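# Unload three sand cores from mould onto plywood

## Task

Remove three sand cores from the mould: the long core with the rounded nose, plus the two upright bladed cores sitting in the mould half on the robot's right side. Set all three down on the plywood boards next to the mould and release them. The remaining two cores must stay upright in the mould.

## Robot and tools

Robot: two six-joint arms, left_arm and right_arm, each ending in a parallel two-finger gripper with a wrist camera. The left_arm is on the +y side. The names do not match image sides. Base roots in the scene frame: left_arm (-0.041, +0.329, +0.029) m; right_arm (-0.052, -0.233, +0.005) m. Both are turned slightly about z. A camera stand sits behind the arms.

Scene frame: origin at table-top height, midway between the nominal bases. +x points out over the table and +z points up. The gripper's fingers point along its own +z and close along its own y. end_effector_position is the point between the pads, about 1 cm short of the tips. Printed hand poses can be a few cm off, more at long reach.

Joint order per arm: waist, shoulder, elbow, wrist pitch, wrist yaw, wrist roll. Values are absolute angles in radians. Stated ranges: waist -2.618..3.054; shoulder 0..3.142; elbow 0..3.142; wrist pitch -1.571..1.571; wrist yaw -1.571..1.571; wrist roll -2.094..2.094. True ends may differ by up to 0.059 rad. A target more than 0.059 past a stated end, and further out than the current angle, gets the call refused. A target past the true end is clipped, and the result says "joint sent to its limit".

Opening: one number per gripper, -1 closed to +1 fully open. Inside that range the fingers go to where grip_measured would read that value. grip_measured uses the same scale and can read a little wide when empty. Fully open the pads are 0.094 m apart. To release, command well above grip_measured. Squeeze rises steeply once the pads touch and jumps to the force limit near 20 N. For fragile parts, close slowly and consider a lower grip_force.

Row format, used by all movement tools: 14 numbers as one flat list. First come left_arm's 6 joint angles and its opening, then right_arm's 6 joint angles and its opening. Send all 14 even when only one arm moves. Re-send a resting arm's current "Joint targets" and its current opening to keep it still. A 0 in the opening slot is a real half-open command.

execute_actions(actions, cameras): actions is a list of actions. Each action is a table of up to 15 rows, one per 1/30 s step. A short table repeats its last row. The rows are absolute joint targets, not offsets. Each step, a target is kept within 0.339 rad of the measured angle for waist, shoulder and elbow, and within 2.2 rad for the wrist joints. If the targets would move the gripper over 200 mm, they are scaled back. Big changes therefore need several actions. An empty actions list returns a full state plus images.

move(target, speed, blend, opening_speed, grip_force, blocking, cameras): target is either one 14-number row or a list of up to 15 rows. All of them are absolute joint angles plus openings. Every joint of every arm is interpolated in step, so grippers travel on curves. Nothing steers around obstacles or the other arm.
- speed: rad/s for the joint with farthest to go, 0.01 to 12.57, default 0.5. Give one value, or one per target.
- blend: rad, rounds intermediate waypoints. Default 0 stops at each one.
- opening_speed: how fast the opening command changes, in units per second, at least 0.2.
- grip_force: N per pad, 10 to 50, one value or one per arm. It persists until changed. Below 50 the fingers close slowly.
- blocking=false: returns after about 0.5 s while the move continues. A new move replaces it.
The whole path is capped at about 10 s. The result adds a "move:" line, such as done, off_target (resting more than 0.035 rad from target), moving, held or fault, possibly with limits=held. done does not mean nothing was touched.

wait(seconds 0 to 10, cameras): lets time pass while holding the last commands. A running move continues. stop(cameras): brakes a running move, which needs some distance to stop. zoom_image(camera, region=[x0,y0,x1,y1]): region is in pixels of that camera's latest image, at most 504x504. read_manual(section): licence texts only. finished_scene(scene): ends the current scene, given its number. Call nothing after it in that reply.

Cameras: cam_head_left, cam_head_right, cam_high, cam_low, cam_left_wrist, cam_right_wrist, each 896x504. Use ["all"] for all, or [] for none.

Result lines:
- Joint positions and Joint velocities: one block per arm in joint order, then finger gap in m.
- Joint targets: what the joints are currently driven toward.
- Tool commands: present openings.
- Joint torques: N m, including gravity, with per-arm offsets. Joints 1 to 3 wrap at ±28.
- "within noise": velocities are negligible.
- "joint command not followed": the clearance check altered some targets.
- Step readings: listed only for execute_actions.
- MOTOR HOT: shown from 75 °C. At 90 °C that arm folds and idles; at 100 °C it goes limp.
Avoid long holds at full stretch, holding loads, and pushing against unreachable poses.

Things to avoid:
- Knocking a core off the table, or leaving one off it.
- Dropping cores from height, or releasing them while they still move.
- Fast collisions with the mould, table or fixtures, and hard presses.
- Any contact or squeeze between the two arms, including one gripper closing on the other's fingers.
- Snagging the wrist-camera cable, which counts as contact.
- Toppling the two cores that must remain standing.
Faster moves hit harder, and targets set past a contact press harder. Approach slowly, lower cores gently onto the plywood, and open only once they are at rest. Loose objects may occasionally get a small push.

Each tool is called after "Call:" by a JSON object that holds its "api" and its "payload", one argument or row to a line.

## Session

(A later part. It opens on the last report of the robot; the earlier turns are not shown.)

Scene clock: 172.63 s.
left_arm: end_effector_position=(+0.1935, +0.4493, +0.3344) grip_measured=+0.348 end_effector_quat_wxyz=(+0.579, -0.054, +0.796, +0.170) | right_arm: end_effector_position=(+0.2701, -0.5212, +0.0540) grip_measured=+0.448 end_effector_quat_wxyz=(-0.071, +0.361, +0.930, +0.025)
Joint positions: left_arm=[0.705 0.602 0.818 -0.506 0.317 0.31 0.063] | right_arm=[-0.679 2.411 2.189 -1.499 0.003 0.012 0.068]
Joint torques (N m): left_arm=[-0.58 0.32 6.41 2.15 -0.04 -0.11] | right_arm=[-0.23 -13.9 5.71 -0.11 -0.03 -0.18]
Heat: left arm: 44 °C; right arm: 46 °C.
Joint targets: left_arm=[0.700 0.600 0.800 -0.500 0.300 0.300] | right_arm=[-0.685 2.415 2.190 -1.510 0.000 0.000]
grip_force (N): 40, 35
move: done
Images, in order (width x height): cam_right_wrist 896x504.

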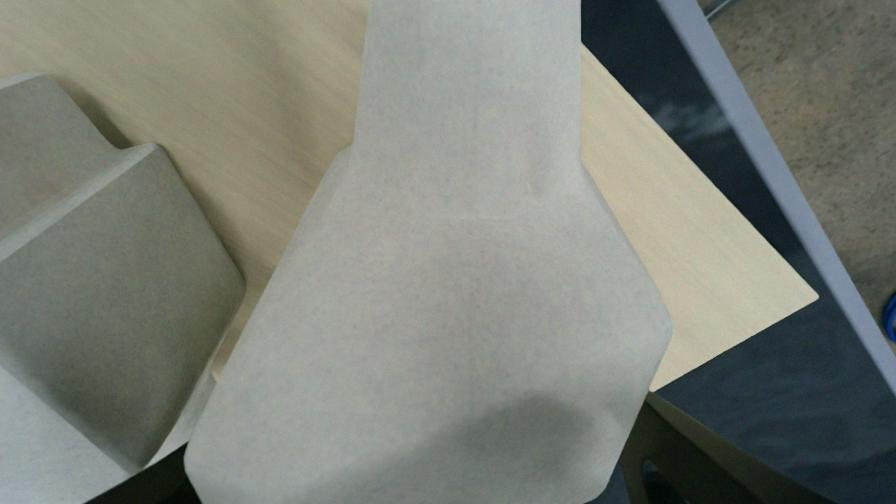

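Call:
{"api": "move", "payload": {
  "target": [
    [0.7,0.6,0.8,-0.5,0.3,0.3,0.35,-0.680,2.40,2.33,-1.46,0,0,0.45],
    [0.7,0.6,0.8,-0.5,0.3,0.3,0.35,-0.680,1.87,1.70,-1.03,0,0,0.45],
    [0.7,0.6,0.8,-0.5,0.3,0.3,0.35,-0.5,1.0,0.9,-0.5,0,0,0.45]
  ],
  "speed": [0.2,0.4,0.7],
  "blend": [0.04,0.1,0],
  "cameras": ["cam_right_wrist","cam_high","cam_low","cam_head_left"]
}}

Scene clock: 184.33 s.
left_arm: end_effector_position=(+0.1935, +0.4493, +0.3344) grip_measured=+0.348 end_effector_quat_wxyz=(+0.579, -0.054, +0.796, +0.170) | right_arm: end_effector_position=(+0.2291, -0.4082, +0.2330) grip_measured=+0.448 end_effector_quat_wxyz=(+0.440, +0.250, +0.854, -0.124)
Joint positions: left_arm=[0.705 0.602 0.818 -0.506 0.317 0.31 0.063] | right_arm=[-0.506 1.008 0.909 -0.522 0.003 0.012 0.068]
Joint torques (N m): left_arm=[-0.7 0.31 6.46 2.16 -0.03 -0.11] | right_arm=[0.95 -3.51 6 1.93 -0.06 -0.2]
Heat: left arm: 43 °C; right arm: 48 °C.
Joint targets: left_arm=[0.700 0.600 0.800 -0.500 0.300 0.300] | right_arm=[-0.500 1.000 0.900 -0.500 0.000 0.000]
grip_force (N): 40, 35
move: done
Images, in order (width x height): cam_head_left 896x504, cam_high 896x504, cam_low 896x504, cam_right_wrist 896x504.

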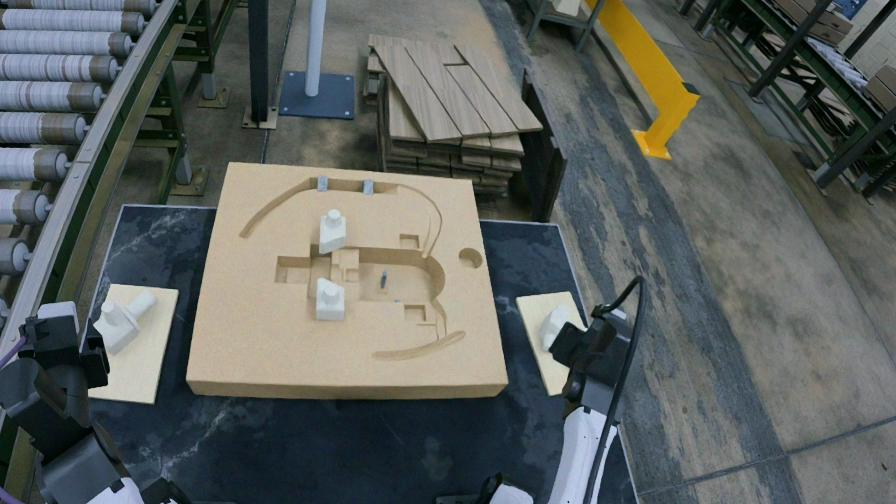

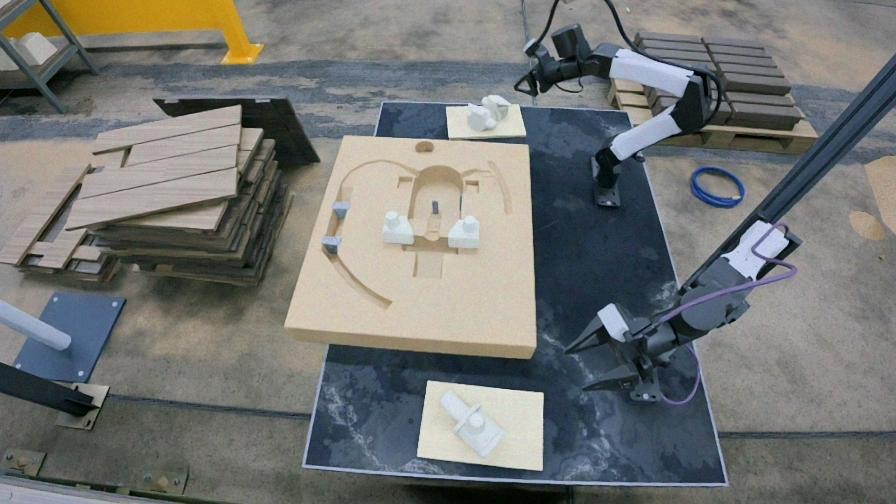

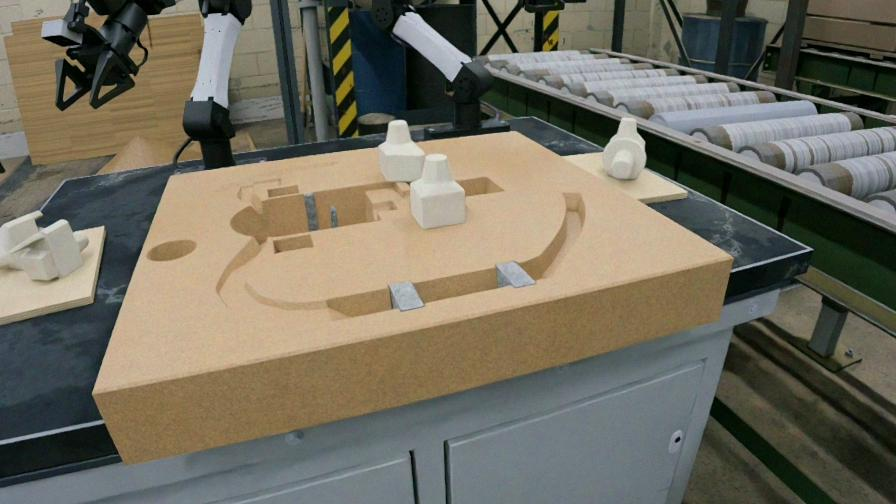

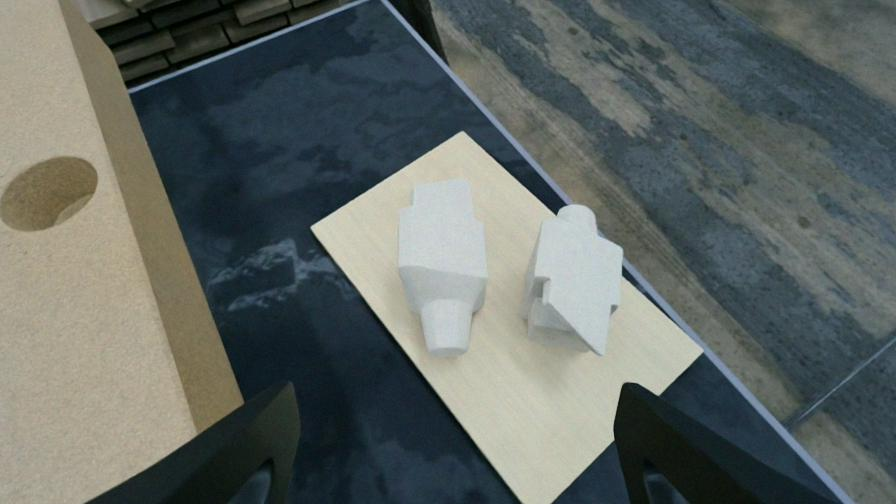

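All three are on the boards, at rest.

Call:
{"api": "finished_scene", "payload": {
  "scene": 2
}}

The scene is finished: the task was done.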